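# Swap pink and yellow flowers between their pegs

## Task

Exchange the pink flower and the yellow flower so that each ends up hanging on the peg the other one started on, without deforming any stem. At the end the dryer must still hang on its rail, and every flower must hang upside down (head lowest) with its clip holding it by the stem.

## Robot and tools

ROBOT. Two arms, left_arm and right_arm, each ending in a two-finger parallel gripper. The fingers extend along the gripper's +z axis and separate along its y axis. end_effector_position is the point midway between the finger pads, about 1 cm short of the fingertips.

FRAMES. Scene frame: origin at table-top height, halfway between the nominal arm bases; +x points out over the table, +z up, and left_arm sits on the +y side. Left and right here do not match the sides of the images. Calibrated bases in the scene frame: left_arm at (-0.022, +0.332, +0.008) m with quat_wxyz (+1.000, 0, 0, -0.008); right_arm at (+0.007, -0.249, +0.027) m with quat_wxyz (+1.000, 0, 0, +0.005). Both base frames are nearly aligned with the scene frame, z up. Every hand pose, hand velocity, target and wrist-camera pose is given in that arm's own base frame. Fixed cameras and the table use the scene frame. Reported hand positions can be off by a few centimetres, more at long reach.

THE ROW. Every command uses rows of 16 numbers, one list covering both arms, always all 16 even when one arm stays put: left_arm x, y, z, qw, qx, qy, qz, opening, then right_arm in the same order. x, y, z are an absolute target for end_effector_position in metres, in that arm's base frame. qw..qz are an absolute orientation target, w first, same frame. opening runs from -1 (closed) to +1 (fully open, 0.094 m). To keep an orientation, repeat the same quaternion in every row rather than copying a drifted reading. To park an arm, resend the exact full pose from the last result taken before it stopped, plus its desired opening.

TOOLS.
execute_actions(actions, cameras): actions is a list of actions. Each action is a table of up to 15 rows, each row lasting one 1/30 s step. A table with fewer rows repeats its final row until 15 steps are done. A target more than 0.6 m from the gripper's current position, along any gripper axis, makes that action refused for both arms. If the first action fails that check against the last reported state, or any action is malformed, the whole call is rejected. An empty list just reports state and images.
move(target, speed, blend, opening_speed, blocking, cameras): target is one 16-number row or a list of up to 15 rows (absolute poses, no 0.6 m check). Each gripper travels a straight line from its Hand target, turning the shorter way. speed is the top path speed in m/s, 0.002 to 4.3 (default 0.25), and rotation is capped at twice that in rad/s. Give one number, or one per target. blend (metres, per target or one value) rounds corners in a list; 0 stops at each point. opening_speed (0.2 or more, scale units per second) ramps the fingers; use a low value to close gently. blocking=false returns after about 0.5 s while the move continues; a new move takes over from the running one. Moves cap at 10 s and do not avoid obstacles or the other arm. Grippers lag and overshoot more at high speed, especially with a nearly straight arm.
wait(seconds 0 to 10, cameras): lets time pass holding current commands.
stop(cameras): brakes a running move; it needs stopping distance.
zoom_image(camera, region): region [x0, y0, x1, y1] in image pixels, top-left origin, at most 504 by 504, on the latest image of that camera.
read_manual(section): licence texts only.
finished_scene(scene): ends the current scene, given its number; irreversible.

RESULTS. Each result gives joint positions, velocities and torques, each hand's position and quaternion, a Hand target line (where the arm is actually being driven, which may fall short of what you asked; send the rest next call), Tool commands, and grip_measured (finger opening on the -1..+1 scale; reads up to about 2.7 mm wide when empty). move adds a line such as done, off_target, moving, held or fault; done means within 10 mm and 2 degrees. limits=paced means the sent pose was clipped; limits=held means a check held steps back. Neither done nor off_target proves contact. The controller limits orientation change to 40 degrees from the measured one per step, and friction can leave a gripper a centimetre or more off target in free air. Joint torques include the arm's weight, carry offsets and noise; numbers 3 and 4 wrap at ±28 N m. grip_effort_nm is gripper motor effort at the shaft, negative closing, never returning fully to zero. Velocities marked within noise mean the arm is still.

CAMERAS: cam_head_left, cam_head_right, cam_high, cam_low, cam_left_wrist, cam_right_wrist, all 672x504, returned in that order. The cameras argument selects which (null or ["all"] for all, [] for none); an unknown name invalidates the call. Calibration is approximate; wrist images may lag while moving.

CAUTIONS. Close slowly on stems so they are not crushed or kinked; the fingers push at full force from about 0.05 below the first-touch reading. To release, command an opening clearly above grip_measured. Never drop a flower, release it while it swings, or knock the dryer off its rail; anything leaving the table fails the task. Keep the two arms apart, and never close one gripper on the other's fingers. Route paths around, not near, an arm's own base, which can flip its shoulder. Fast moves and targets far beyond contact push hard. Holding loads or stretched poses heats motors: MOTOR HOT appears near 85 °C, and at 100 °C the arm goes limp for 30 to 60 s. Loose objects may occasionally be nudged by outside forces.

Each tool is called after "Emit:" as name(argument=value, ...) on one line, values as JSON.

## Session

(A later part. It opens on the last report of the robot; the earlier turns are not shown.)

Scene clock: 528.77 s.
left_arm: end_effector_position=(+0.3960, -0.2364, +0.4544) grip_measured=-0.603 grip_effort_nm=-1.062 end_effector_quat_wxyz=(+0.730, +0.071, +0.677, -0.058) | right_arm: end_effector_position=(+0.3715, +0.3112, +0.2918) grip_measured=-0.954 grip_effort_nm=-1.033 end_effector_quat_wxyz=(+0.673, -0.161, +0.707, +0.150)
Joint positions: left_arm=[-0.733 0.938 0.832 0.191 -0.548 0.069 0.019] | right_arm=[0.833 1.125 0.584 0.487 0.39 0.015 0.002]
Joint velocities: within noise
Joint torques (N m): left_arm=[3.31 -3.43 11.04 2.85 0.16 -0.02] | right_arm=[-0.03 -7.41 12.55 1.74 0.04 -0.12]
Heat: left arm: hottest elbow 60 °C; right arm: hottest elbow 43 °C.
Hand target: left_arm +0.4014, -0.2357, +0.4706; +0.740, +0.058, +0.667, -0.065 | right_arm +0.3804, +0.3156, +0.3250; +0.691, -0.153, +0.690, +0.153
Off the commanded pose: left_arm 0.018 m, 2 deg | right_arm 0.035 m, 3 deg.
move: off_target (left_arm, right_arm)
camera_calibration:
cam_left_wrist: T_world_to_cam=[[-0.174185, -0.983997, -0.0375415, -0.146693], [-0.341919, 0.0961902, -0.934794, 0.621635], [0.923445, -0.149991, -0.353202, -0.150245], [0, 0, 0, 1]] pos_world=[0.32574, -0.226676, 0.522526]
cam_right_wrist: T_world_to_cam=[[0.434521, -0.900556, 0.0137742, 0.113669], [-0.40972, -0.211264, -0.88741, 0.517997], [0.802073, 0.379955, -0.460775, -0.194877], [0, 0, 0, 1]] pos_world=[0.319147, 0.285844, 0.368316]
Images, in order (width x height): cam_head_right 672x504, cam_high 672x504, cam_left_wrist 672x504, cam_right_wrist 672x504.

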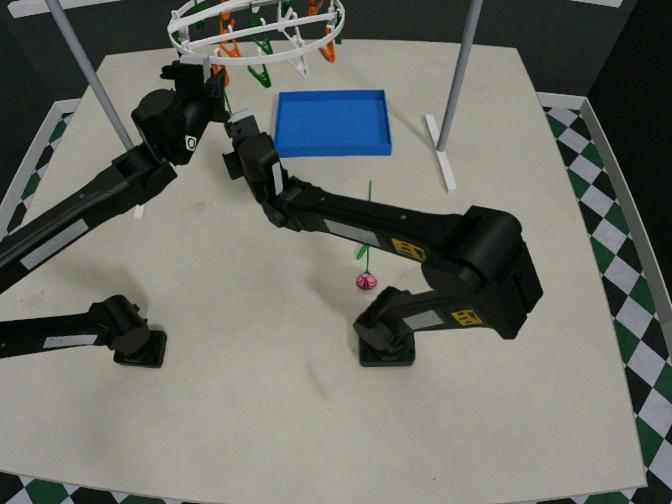

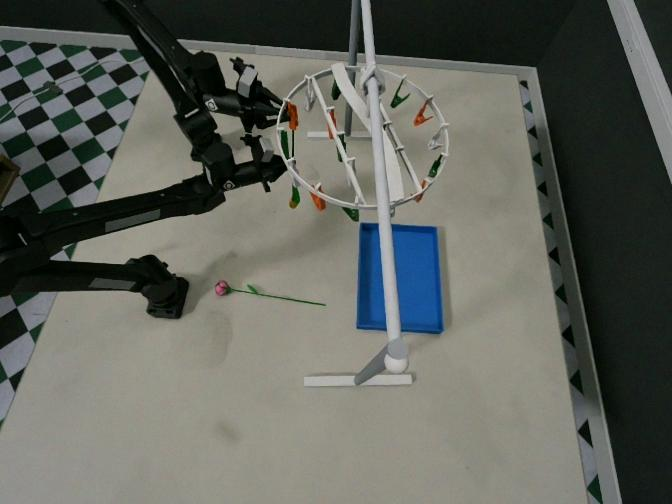

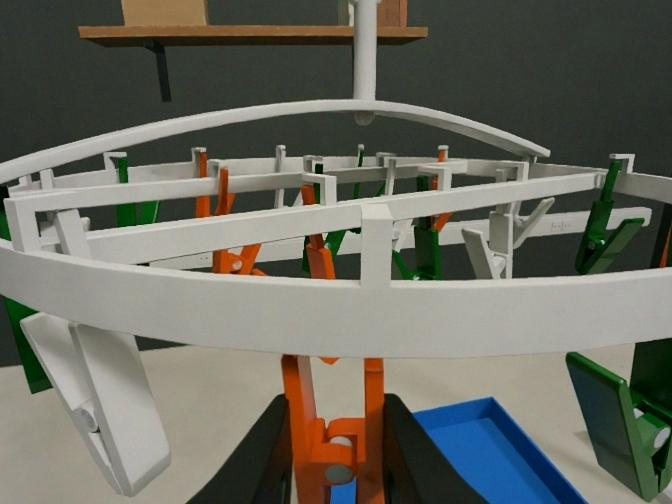

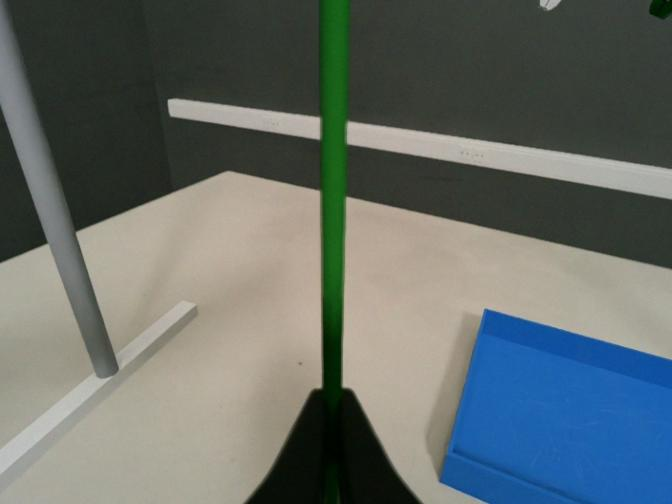

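Emit:
execute_actions(actions=[])

Emit:
zoom_image(camera="cam_low", region=[270, 130, 330, 190])

Emit:
zoom_image(camera="cam_head_left", region=[210, 20, 290, 110])

Emit:
zoom_image(camera="cam_left_wrist", region=[300, 440, 380, 504])

Scene clock: 533.83 s.
left_arm: end_effector_position=(+0.3960, -0.2364, +0.4544) grip_measured=-0.603 grip_effort_nm=-1.072 end_effector_quat_wxyz=(+0.730, +0.071, +0.677, -0.058) | right_arm: end_effector_position=(+0.3714, +0.3111, +0.2915) grip_measured=-0.954 grip_effort_nm=-1.038 end_effector_quat_wxyz=(+0.672, -0.161, +0.707, +0.149)
Joint positions: left_arm=[-0.733 0.938 0.832 0.191 -0.548 0.069 0.019] | right_arm=[0.833 1.125 0.584 0.486 0.39 0.015 0.002]
Joint velocities: within noise
Joint torques (N m): left_arm=[3.25 -3.43 11.04 2.85 0.16 -0.02] | right_arm=[0.03 -7.24 12.55 1.74 0.05 -0.11]
Heat: left arm: hottest elbow 60 °C; right arm: hottest elbow 45 °C.
Hand target: left_arm +0.4013, -0.2357, +0.4707; +0.740, +0.058, +0.667, -0.065 | right_arm +0.3804, +0.3156, +0.3250; +0.691, -0.153, +0.690, +0.153
Tool commands: left_gripper/opening=-0.62 right_gripper/opening=-0.96
Off the commanded pose: left_arm 0.018 m, 2 deg | right_arm 0.036 m, 3 deg.
camera_calibration:
cam_left_wrist: T_world_to_cam=[[-0.174185, -0.983997, -0.0375415, -0.146693], [-0.341919, 0.0961902, -0.934794, 0.621635], [0.923445, -0.149991, -0.353202, -0.150245], [0, 0, 0, 1]] pos_world=[0.32574, -0.226676, 0.522526]
cam_right_wrist: T_world_to_cam=[[0.434519, -0.900552, 0.0141503, 0.113623], [-0.410419, -0.211964, -0.88692, 0.518083], [0.801717, 0.379576, -0.461706, -0.194442], [0, 0, 0, 1]] pos_world=[0.319147, 0.285944, 0.368115]

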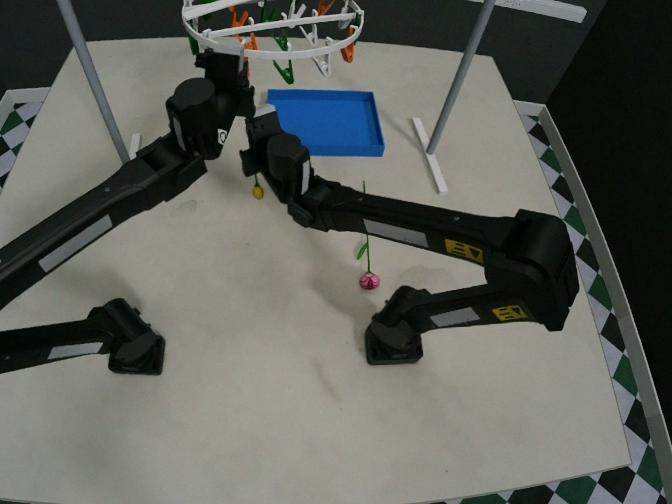

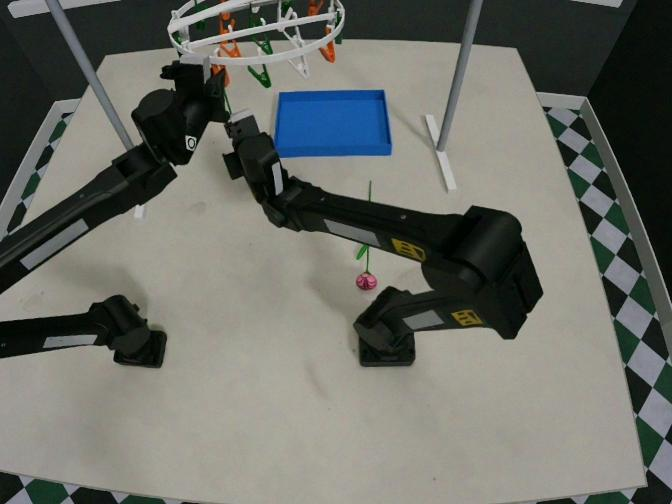

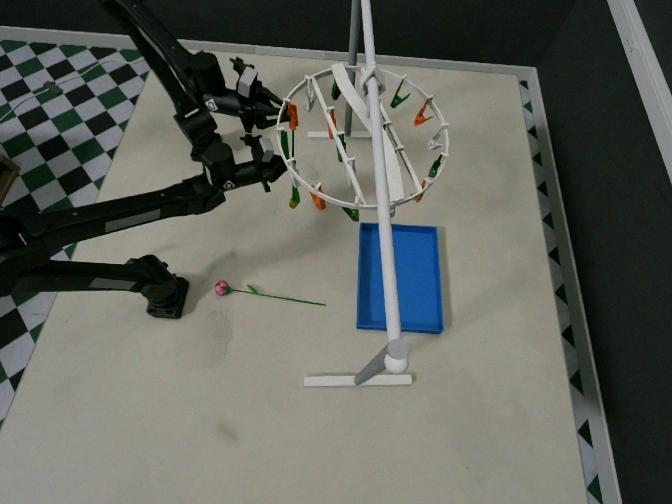

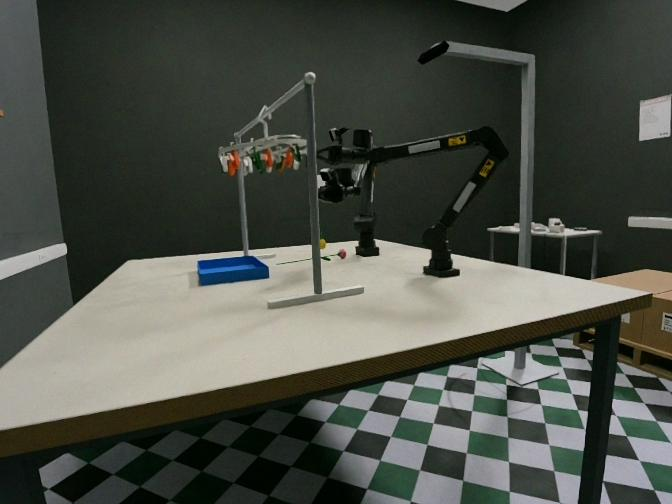

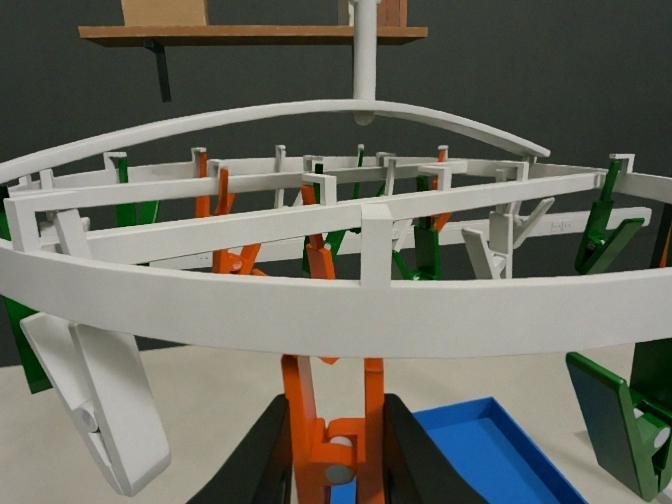

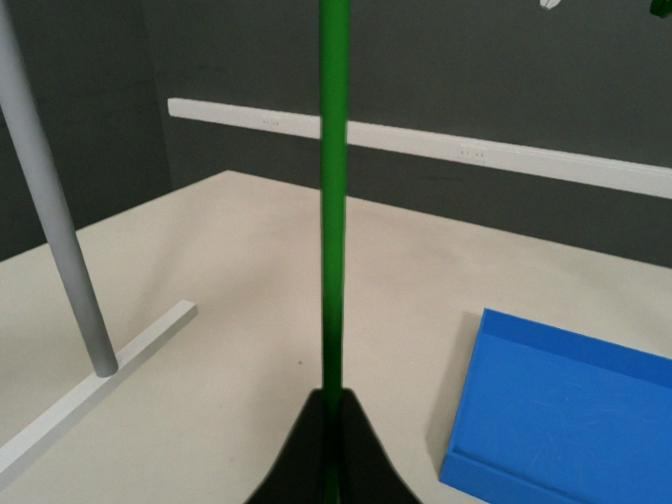

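Scaled by 8.400 from the camera's 672x504 image, which has a finer 960x720 frame.

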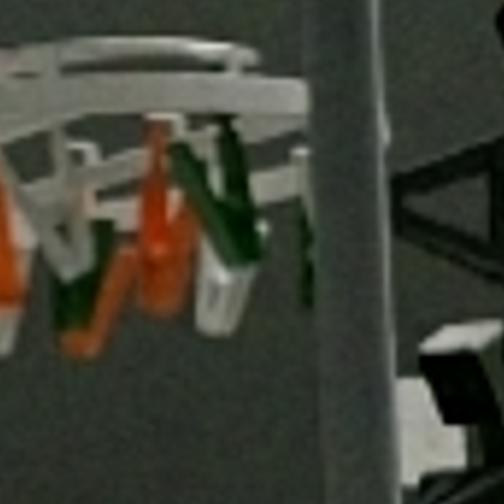

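Scaled by 5.600 from the camera's 672x504 image, which has a finer 960x720 frame.

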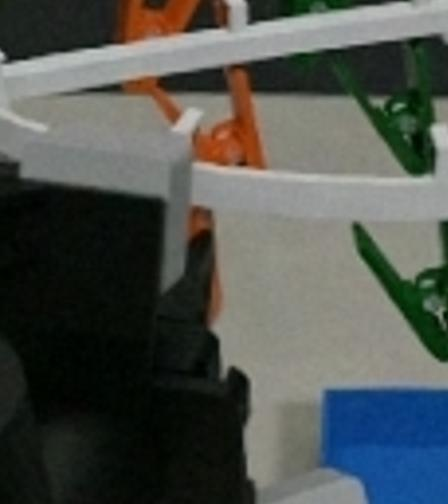

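Scaled by 6.300 from the camera's 672x504 image, which has a finer 960x720 frame.

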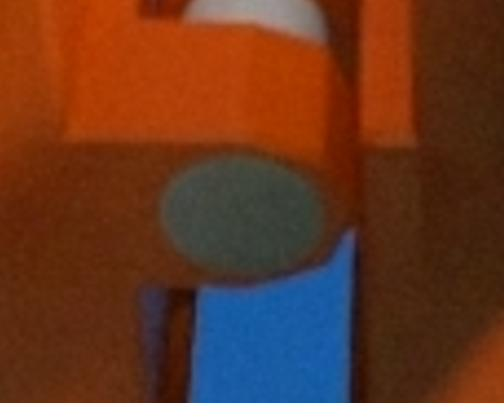

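Emit:
move(target=[0.402,-0.236,0.471,0.7402,0.0579,0.6667,-0.0648,-0.62,0.382,0.317,0.3305,0.6903,-0.153,0.6903,0.153,-0.96], speed=0.02, cameras=["cam_high","cam_left_wrist"])

Emit:
zoom_image(camera="cam_left_wrist", region=[300, 440, 380, 504])

Emit:
zoom_image(camera="cam_high", region=[270, 85, 320, 155])

Scene clock: 540.13 s.
left_arm: end_effector_position=(+0.3960, -0.2364, +0.4544) grip_measured=-0.603 grip_effort_nm=-1.062 end_effector_quat_wxyz=(+0.730, +0.071, +0.677, -0.058) | right_arm: end_effector_position=(+0.3716, +0.3113, +0.2962) grip_measured=-0.954 grip_effort_nm=-1.033 end_effector_quat_wxyz=(+0.672, -0.161, +0.707, +0.149)
Joint positions: left_arm=[-0.733 0.938 0.832 0.191 -0.548 0.069 0.019] | right_arm=[0.833 1.117 0.592 0.469 0.39 0.015 0.002]
Joint velocities: within noise
Joint torques (N m): left_arm=[3.25 -3.49 11.06 2.85 0.16 -0.02] | right_arm=[-0.03 -7.24 12.63 1.77 0.06 -0.11]
Heat: left arm: hottest elbow 60 °C; right arm: hottest elbow 47 °C.
Hand target: left_arm +0.4013, -0.2357, +0.4707; +0.740, +0.058, +0.667, -0.065 | right_arm +0.3803, +0.3155, +0.3305; +0.691, -0.153, +0.690, +0.153
Off the commanded pose: left_arm 0.018 m, 2 deg | right_arm 0.036 m, 3 deg.
move: off_target (left_arm, right_arm)
camera_calibration:
cam_left_wrist: T_world_to_cam=[[-0.174185, -0.983997, -0.0375415, -0.146693], [-0.341919, 0.0961902, -0.934794, 0.621635], [0.923445, -0.149991, -0.353202, -0.150245], [0, 0, 0, 1]] pos_world=[0.32574, -0.226676, 0.522526]
Images, in order (width x height): cam_high 672x504, cam_left_wrist 672x504.

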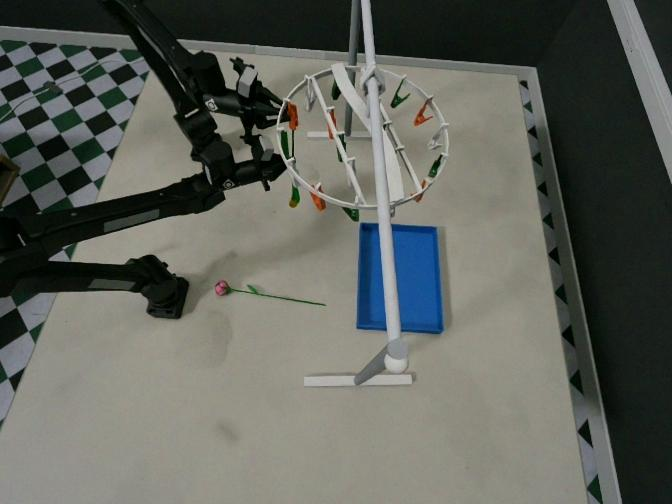

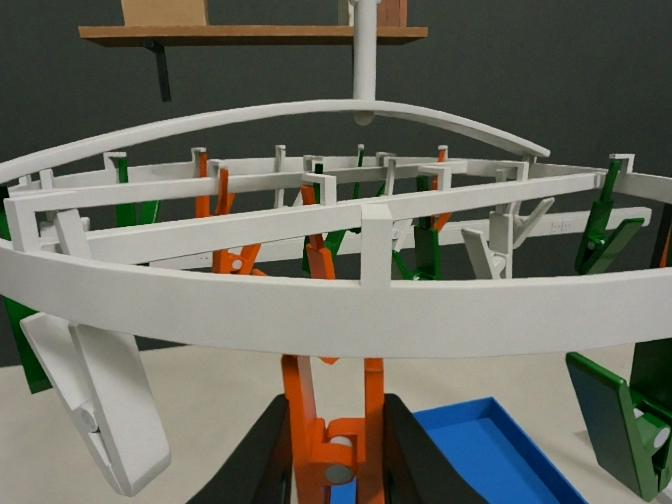

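Scaled by 6.300 from the camera's 672x504 image, which has a finer 960x720 frame.

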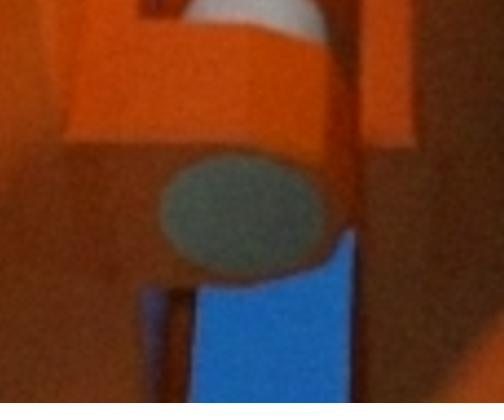

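Scaled by 7.200 from the camera's 672x504 image, which has a finer 960x720 frame.

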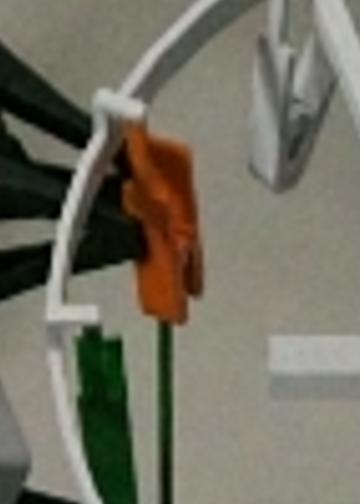

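Emit:
execute_actions(actions=[], cameras=["cam_head_right","cam_head_left","cam_left_wrist","cam_right_wrist"])

Emit:
zoom_image(camera="cam_head_right", region=[200, 60, 240, 120])

Emit:
zoom_image(camera="cam_left_wrist", region=[200, 380, 324, 504])

Emit:
zoom_image(camera="cam_right_wrist", region=[260, 0, 400, 140])

Scene clock: 543.10 s.
left_arm: end_effector_position=(+0.3960, -0.2364, +0.4544) grip_measured=-0.603 grip_effort_nm=-1.062 end_effector_quat_wxyz=(+0.730, +0.071, +0.677, -0.058) | right_arm: end_effector_position=(+0.3716, +0.3113, +0.2960) grip_measured=-0.954 grip_effort_nm=-1.038 end_effector_quat_wxyz=(+0.672, -0.162, +0.707, +0.149)
Joint positions: left_arm=[-0.733 0.938 0.832 0.191 -0.548 0.069 0.019] | right_arm=[0.833 1.117 0.592 0.468 0.39 0.015 0.002]
Joint velocities: within noise
Joint torques (N m): left_arm=[3.25 -3.49 11.04 2.84 0.16 -0.01] | right_arm=[0.21 -7.36 12.7 1.72 0.06 -0.11]
Heat: left arm: hottest elbow 60 °C; right arm: hottest elbow 46 °C.
Hand target: left_arm +0.4013, -0.2357, +0.4707; +0.740, +0.058, +0.667, -0.065 | right_arm +0.3803, +0.3155, +0.3305; +0.691, -0.153, +0.690, +0.153
Tool commands: left_gripper/opening=-0.62 right_gripper/opening=-0.96
Off the commanded pose: left_arm 0.018 m, 2 deg | right_arm 0.036 m, 3 deg.
camera_calibration:
cam_left_wrist: T_world_to_cam=[[-0.174185, -0.983997, -0.0375415, -0.146693], [-0.341919, 0.0961902, -0.934794, 0.621635], [0.923445, -0.149991, -0.353202, -0.150245], [0, 0, 0, 1]] pos_world=[0.32574, -0.226676, 0.522526]
cam_right_wrist: T_world_to_cam=[[0.434538, -0.900534, 0.0146643, 0.113449], [-0.411027, -0.212769, -0.886446, 0.522535], [0.801395, 0.379167, -0.4626, -0.192002], [0, 0, 0, 1]] pos_world=[0.319347, 0.286144, 0.372715]
Images, in order (width x height): cam_head_left 672x504, cam_head_right 672x504, cam_left_wrist 672x504, cam_right_wrist 672x504.

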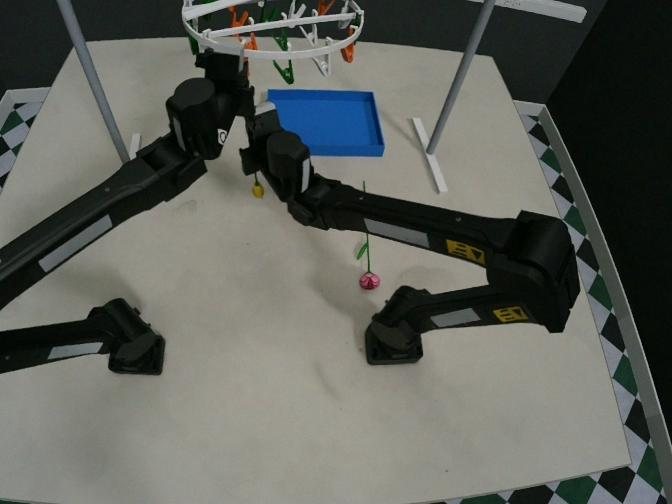

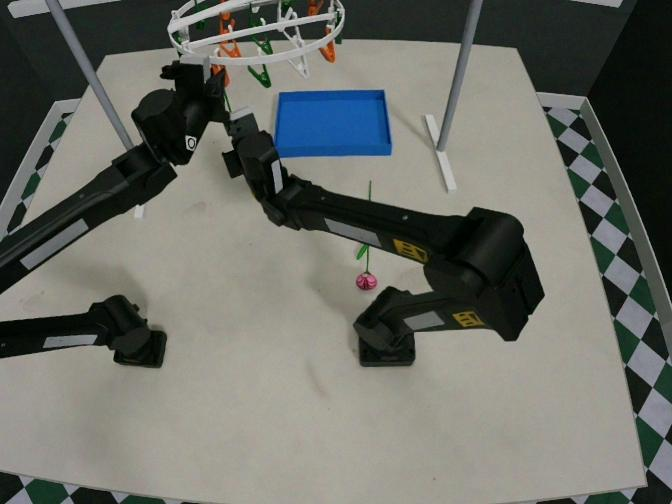

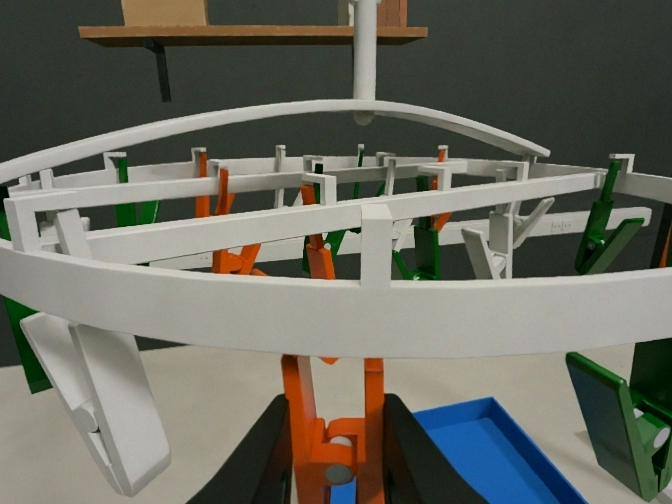

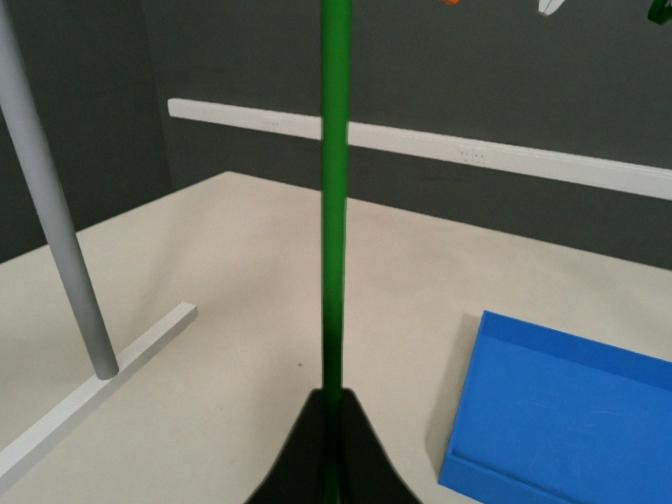

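Scaled by 8.400 from the camera's 672x504 image, which has a finer 960x720 frame.

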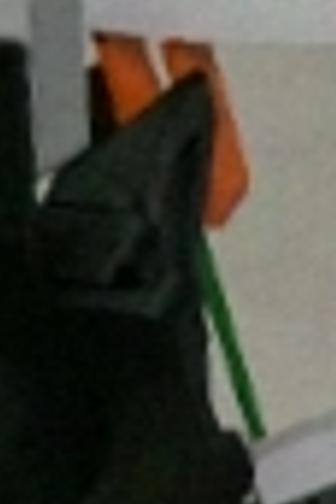

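Scaled by 4.065 from the camera's 672x504 image, which has a finer 960x720 frame.

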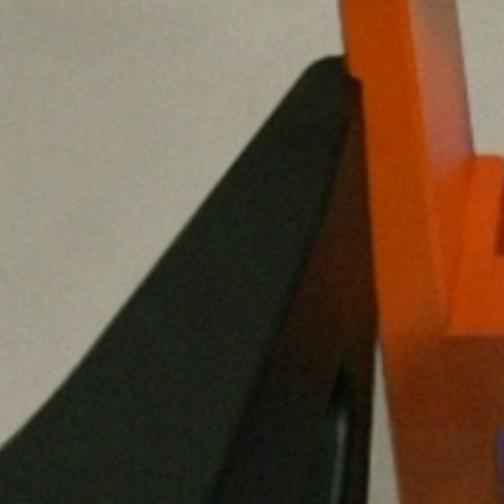

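Scaled by 3.600 from the camera's 672x504 image, which has a finer 960x720 frame.

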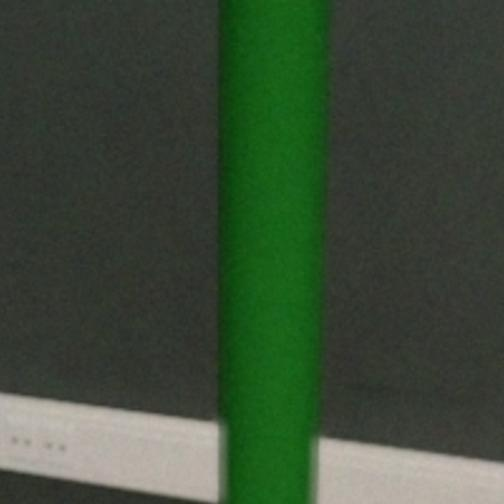

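Emit:
move(target=[0.402,-0.236,0.471,0.7402,0.0579,0.6667,-0.0648,-0.62,0.382,0.317,0.275,0.6903,-0.153,0.6903,0.153,-0.96], speed=0.04, cameras=[])

Emit:
move(target=[0.402,-0.236,0.471,0.7402,0.0579,0.6667,-0.0648,-0.62,0.384,0.318,0.275,0.7077,-0.1464,0.6729,0.1596,-0.96], speed=0.04, cameras=["cam_high","cam_head_right"])

Emit:
zoom_image(camera="cam_high", region=[270, 85, 320, 195])

Emit:
zoom_image(camera="cam_head_right", region=[190, 60, 250, 130])

Scene clock: 562.63 s.
left_arm: end_effector_position=(+0.3960, -0.2364, +0.4544) grip_measured=-0.603 grip_effort_nm=-1.062 end_effector_quat_wxyz=(+0.730, +0.071, +0.677, -0.058) | right_arm: end_effector_position=(+0.3801, +0.3206, +0.2825) grip_measured=-0.954 grip_effort_nm=-1.033 end_effector_quat_wxyz=(+0.690, -0.149, +0.689, +0.162)
Joint positions: left_arm=[-0.733 0.938 0.832 0.191 -0.548 0.069 0.019] | right_arm=[0.833 1.214 0.575 0.644 0.39 0.015 0.002]
Joint velocities: within noise
Joint torques (N m): left_arm=[3.31 -3.43 11.04 2.84 0.15 -0.02] | right_arm=[0.03 -6.59 7.05 2.73 -0.01 -0.12]
Heat: left arm: hottest elbow 60 °C; right arm: hottest elbow 46 °C.
Hand target: left_arm +0.4013, -0.2357, +0.4707; +0.740, +0.058, +0.667, -0.065 | right_arm +0.3820, +0.3170, +0.2750; +0.690, -0.153, +0.691, +0.153
Off the commanded pose: left_arm 0.018 m, 2 deg | right_arm 0.009 m, 1 deg.
move: off_target (left_arm)
No camera images: "cameras" was empty.

Scene clock: 563.87 s.
left_arm: end_effector_position=(+0.3960, -0.2364, +0.4544) grip_measured=-0.603 grip_effort_nm=-1.072 end_effector_quat_wxyz=(+0.730, +0.071, +0.677, -0.058) | right_arm: end_effector_position=(+0.3817, +0.3222, +0.2840) grip_measured=-0.954 grip_effort_nm=-1.033 end_effector_quat_wxyz=(+0.708, -0.141, +0.671, +0.170)
Joint positions: left_arm=[-0.733 0.938 0.832 0.191 -0.548 0.069 0.019] | right_arm=[0.833 1.251 0.563 0.752 0.388 0.004 0.002]
Joint velocities: within noise
Joint torques (N m): left_arm=[3.31 -3.49 11.04 2.84 0.15 -0.02] | right_arm=[-0.26 -6.71 6.69 2.56 -0.09 -0.12]
Heat: left arm: hottest elbow 60 °C; right arm: hottest elbow 46 °C.
Hand target: left_arm +0.4013, -0.2357, +0.4707; +0.740, +0.058, +0.667, -0.065 | right_arm +0.3840, +0.3180, +0.2751; +0.707, -0.146, +0.673, +0.160
Off the commanded pose: left_arm 0.018 m, 2 deg | right_arm 0.010 m, 1 deg.
move: off_target (left_arm)
Images, in order (width x height): cam_head_right 672x504, cam_high 672x504.

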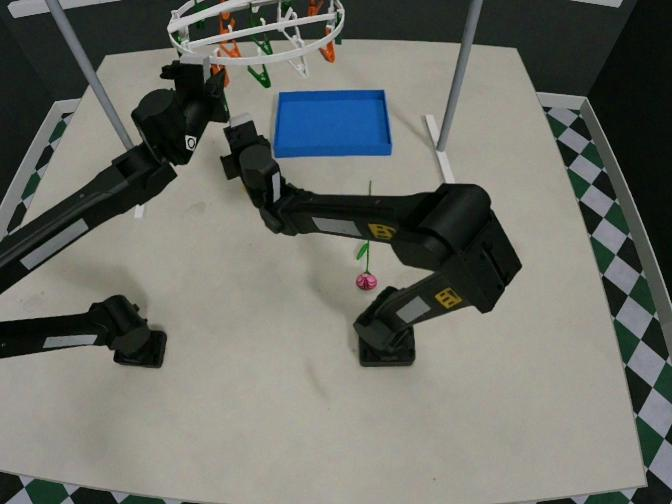

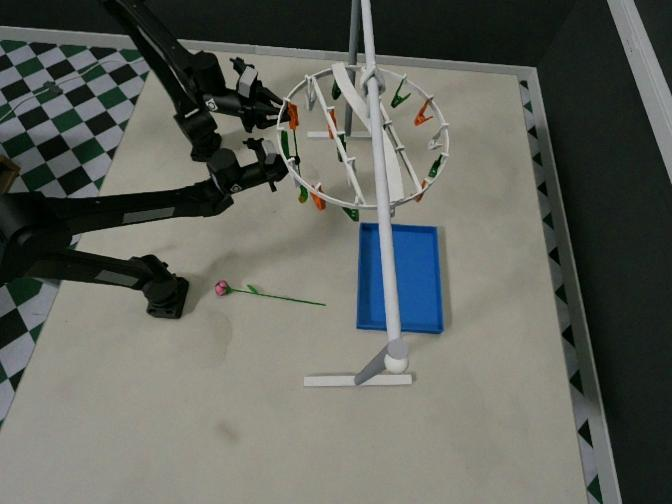

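Scaled by 4.582 from the camera's 672x504 image, which has a finer 960x720 frame.

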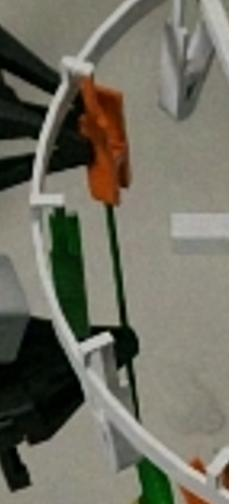

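Scaled by 7.200 from the camera's 672x504 image, which has a finer 960x720 frame.

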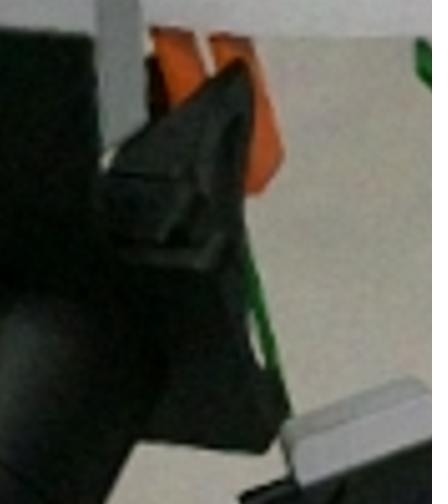

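Emit:
move(target=[0.402,-0.236,0.471,0.7402,0.0579,0.6667,-0.0648,-0.62,0.376,0.312,0.245,0.7077,-0.1464,0.6729,0.1596,-0.96], speed=0.04, cameras=["cam_high","cam_head_right","cam_left_wrist","cam_right_wrist"])

Emit:
zoom_image(camera="cam_high", region=[270, 85, 320, 195])

Emit:
zoom_image(camera="cam_head_right", region=[190, 60, 250, 130])

Scene clock: 568.33 s.
left_arm: end_effector_position=(+0.3960, -0.2364, +0.4544) grip_measured=-0.603 grip_effort_nm=-1.062 end_effector_quat_wxyz=(+0.730, +0.071, +0.677, -0.058) | right_arm: end_effector_position=(+0.3756, +0.3151, +0.2527) grip_measured=-0.954 grip_effort_nm=-1.033 end_effector_quat_wxyz=(+0.708, -0.141, +0.671, +0.169)
Joint positions: left_arm=[-0.733 0.938 0.832 0.191 -0.548 0.069 0.019] | right_arm=[0.833 1.307 0.501 0.87 0.39 0.003 0.002]
Joint velocities: within noise
Joint torques (N m): left_arm=[3.25 -3.49 11.06 2.85 0.16 -0.02] | right_arm=[0.03 -6.89 6.17 2.71 0.07 -0.13]
Heat: left arm: hottest elbow 60 °C; right arm: hottest elbow 46 °C.
Hand target: left_arm +0.4013, -0.2357, +0.4707; +0.740, +0.058, +0.667, -0.065 | right_arm +0.3760, +0.3119, +0.2451; +0.707, -0.146, +0.673, +0.160
Off the commanded pose: left_arm 0.018 m, 2 deg | right_arm 0.008 m, 1 deg.
move: off_target (left_arm)
camera_calibration:
cam_left_wrist: T_world_to_cam=[[-0.174185, -0.983997, -0.0375415, -0.146693], [-0.341919, 0.0961902, -0.934794, 0.621635], [0.923445, -0.149991, -0.353202, -0.150245], [0, 0, 0, 1]] pos_world=[0.32574, -0.226676, 0.522526]
cam_right_wrist: T_world_to_cam=[[0.433975, -0.900749, -0.0177939, 0.124269], [-0.332711, -0.141881, -0.932295, 0.44645], [0.837239, 0.410513, -0.361262, -0.265676], [0, 0, 0, 1]] pos_world=[0.317044, 0.284341, 0.322455]
Images, in order (width x height): cam_head_right 672x504, cam_high 672x504, cam_left_wrist 672x504, cam_right_wrist 672x504.

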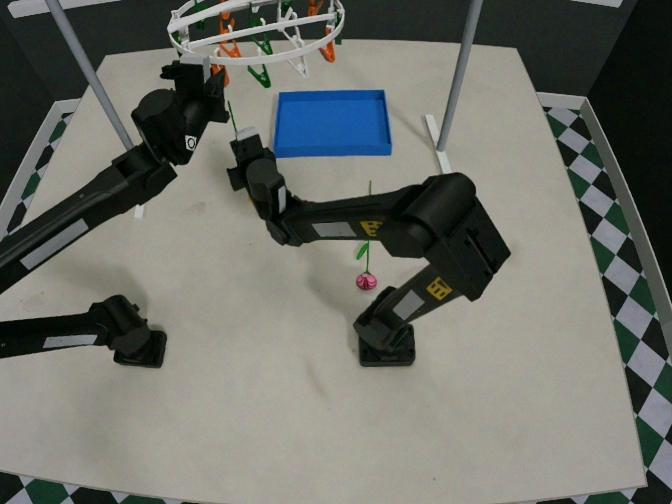

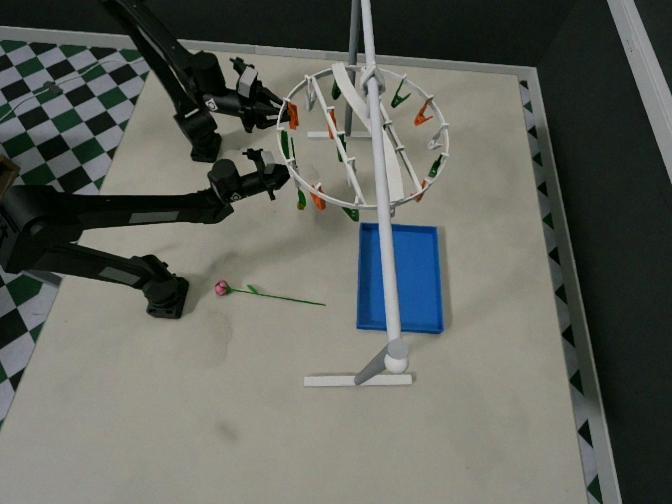

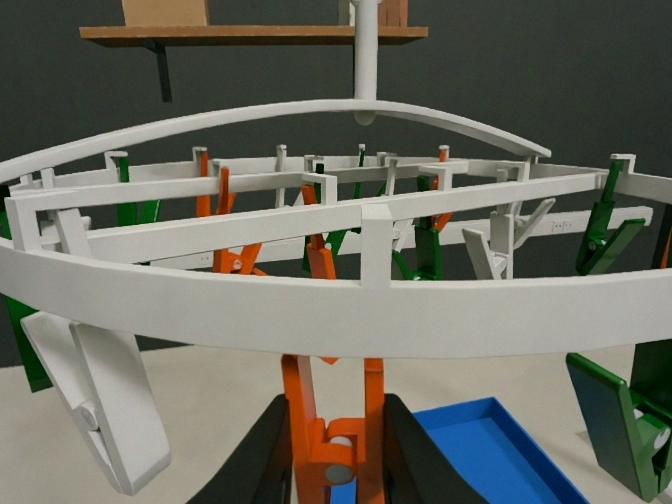

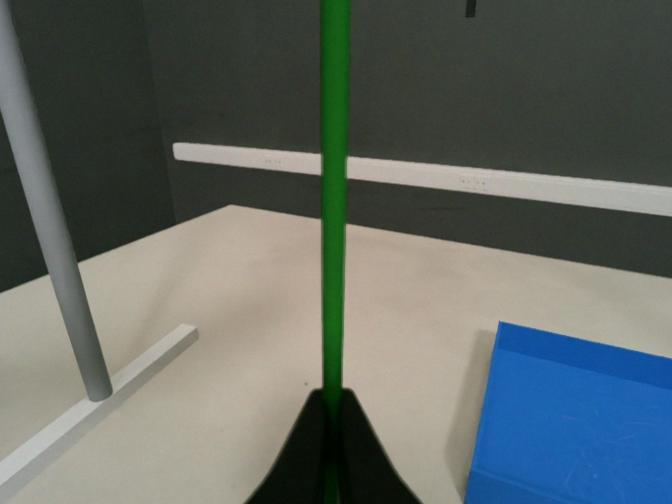

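Scaled by 4.582 from the camera's 672x504 image, which has a finer 960x720 frame.

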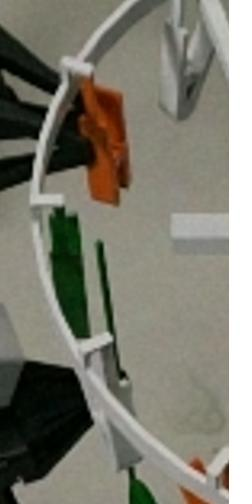

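Scaled by 7.200 from the camera's 672x504 image, which has a finer 960x720 frame.

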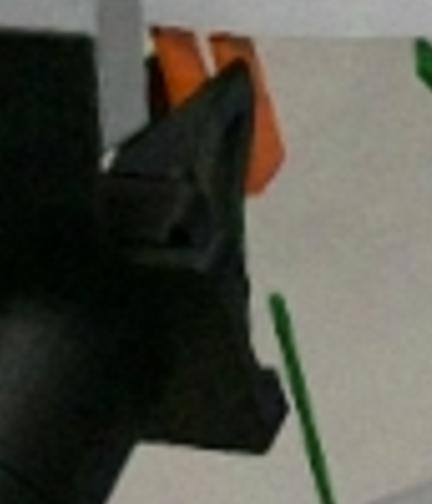

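Emit:
move(target=[0.402,-0.236,0.471,0.7402,0.0579,0.6667,-0.0648,-0.62,0.384,0.320,0.29,0.7077,-0.1464,0.6729,0.1596,-0.96], speed=0.04, cameras=["cam_high","cam_head_right"])

Emit:
zoom_image(camera="cam_high", region=[270, 85, 320, 195])

Emit:
zoom_image(camera="cam_head_right", region=[190, 60, 250, 130])

Scene clock: 591.80 s.
left_arm: end_effector_position=(+0.3960, -0.2364, +0.4544) grip_measured=-0.603 grip_effort_nm=-1.067 end_effector_quat_wxyz=(+0.730, +0.071, +0.677, -0.058) | right_arm: end_effector_position=(+0.3733, +0.3127, +0.2630) grip_measured=-0.954 grip_effort_nm=-1.033 end_effector_quat_wxyz=(+0.692, -0.153, +0.687, +0.158)
Joint positions: left_arm=[-0.733 0.938 0.832 0.191 -0.548 0.069 0.019] | right_arm=[0.833 1.232 0.521 0.72 0.39 0.002 0.002]
Joint velocities: within noise
Joint torques (N m): left_arm=[3.31 -3.55 11.04 2.85 0.16 -0.02] | right_arm=[0.26 -7.94 11.26 1.72 0.06 -0.12]
Heat: left arm: hottest elbow 60 °C; right arm: hottest elbow 43 °C.
Hand target: left_arm +0.4013, -0.2357, +0.4707; +0.740, +0.058, +0.667, -0.065 | right_arm +0.3828, +0.3188, +0.2900; +0.708, -0.146, +0.673, +0.159
Off the commanded pose: left_arm 0.018 m, 2 deg | right_arm 0.030 m, 3 deg.
move: off_target (left_arm, right_arm)
Images, in order (width x height): cam_head_right 672x504, cam_high 672x504.

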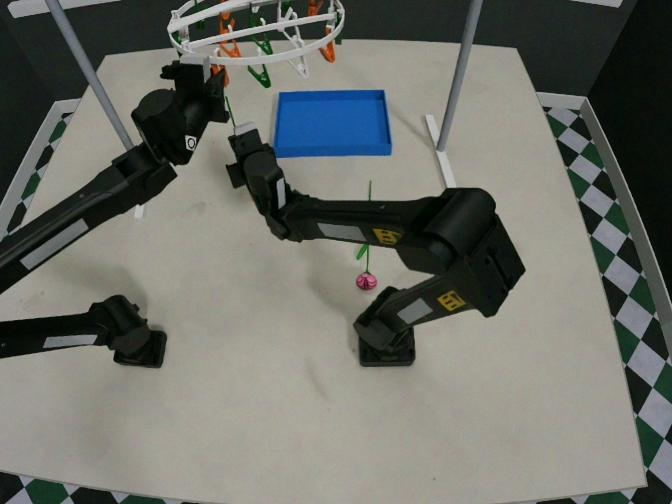

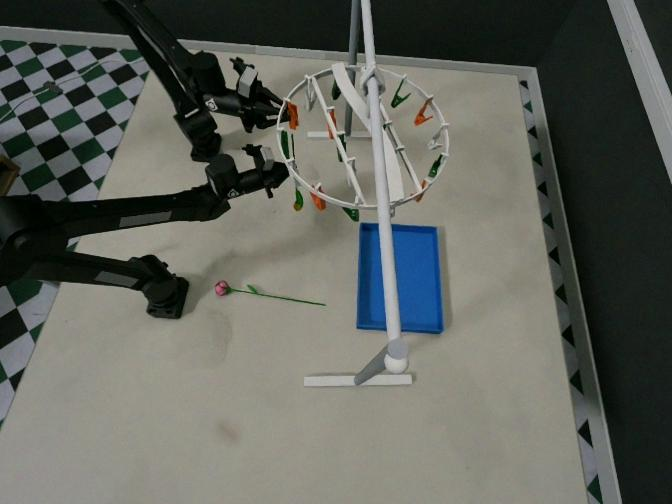

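Scaled by 4.582 from the camera's 672x504 image, which has a finer 960x720 frame.

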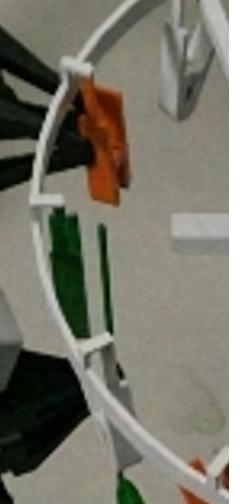

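Scaled by 7.200 from the camera's 672x504 image, which has a finer 960x720 frame.

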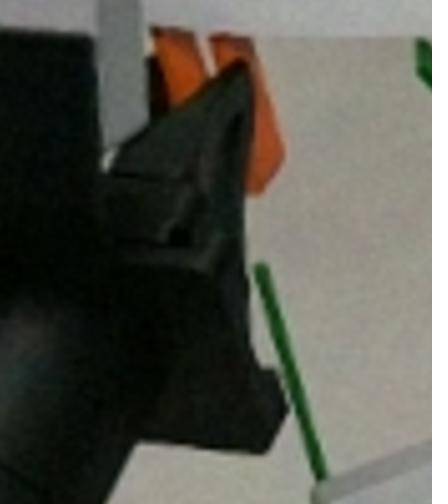

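Emit:
move(target=[0.402,-0.236,0.471,0.7402,0.0579,0.6667,-0.0648,-0.62,0.385,0.322,0.302,0.7077,-0.1464,0.6729,0.1596,-0.96], speed=0.04, cameras=["cam_high","cam_head_right"])

Emit:
zoom_image(camera="cam_high", region=[270, 85, 320, 195])

Emit:
zoom_image(camera="cam_head_right", region=[190, 60, 250, 130])

Scene clock: 594.97 s.
left_arm: end_effector_position=(+0.3960, -0.2364, +0.4544) grip_measured=-0.603 grip_effort_nm=-1.062 end_effector_quat_wxyz=(+0.730, +0.071, +0.677, -0.058) | right_arm: end_effector_position=(+0.3751, +0.3142, +0.2731) grip_measured=-0.954 grip_effort_nm=-1.033 end_effector_quat_wxyz=(+0.692, -0.153, +0.688, +0.157)
Joint positions: left_arm=[-0.733 0.938 0.832 0.191 -0.548 0.069 0.019] | right_arm=[0.833 1.212 0.542 0.677 0.391 0.002 0.002]
Joint velocities: within noise
Joint torques (N m): left_arm=[3.25 -3.43 11.04 2.84 0.16 -0.02] | right_arm=[0.26 -7.88 11.59 1.77 0.08 -0.11]
Heat: left arm: hottest elbow 60 °C; right arm: hottest elbow 43 °C.
Hand target: left_arm +0.4013, -0.2357, +0.4707; +0.740, +0.058, +0.667, -0.065 | right_arm +0.3837, +0.3207, +0.3021; +0.708, -0.146, +0.673, +0.160
Off the commanded pose: left_arm 0.018 m, 2 deg | right_arm 0.031 m, 3 deg.
move: off_target (left_arm, right_arm)
Images, in order (width x height): cam_head_right 672x504, cam_high 672x504.

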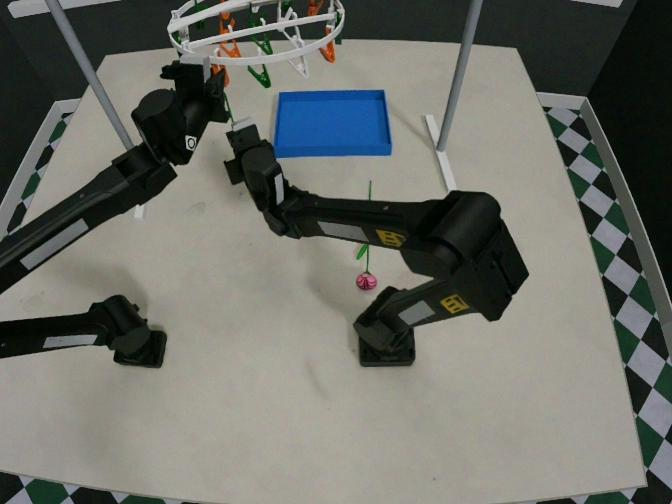

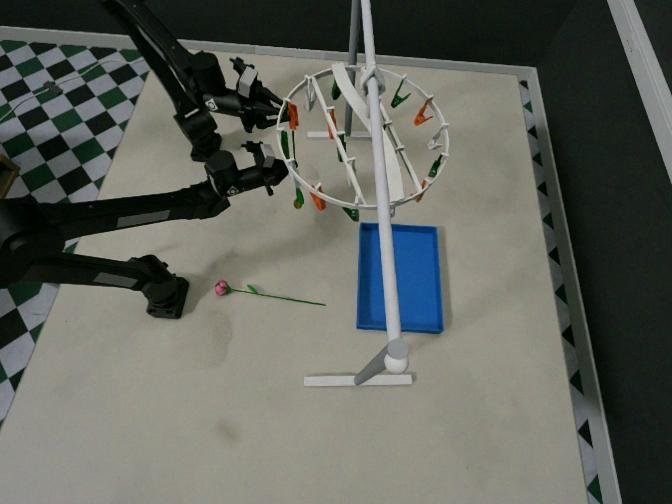

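Scaled by 4.582 from the camera's 672x504 image, which has a finer 960x720 frame.

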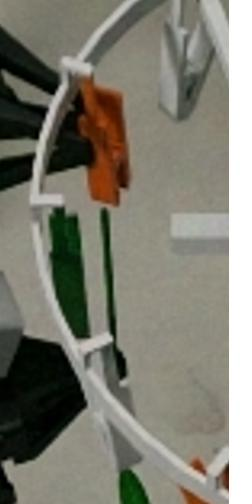

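Scaled by 7.200 from the camera's 672x504 image, which has a finer 960x720 frame.

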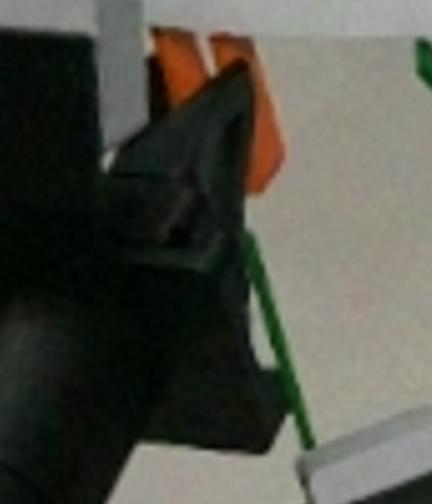

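Emit:
zoom_image(camera="cam_head_right", region=[205, 60, 237, 100])

Emit:
zoom_image(camera="cam_high", region=[280, 100, 304, 142])

Scaled by 12.600 from the camera's 672x504 image, which has a finer 960x720 frame.

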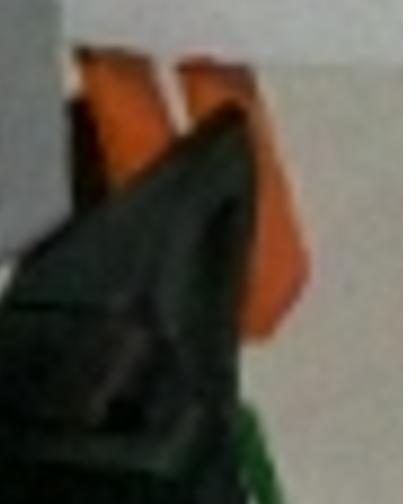

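Scaled by 12.000 from the camera's 672x504 image, which has a finer 960x720 frame.

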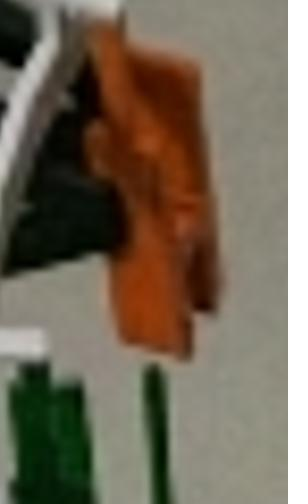

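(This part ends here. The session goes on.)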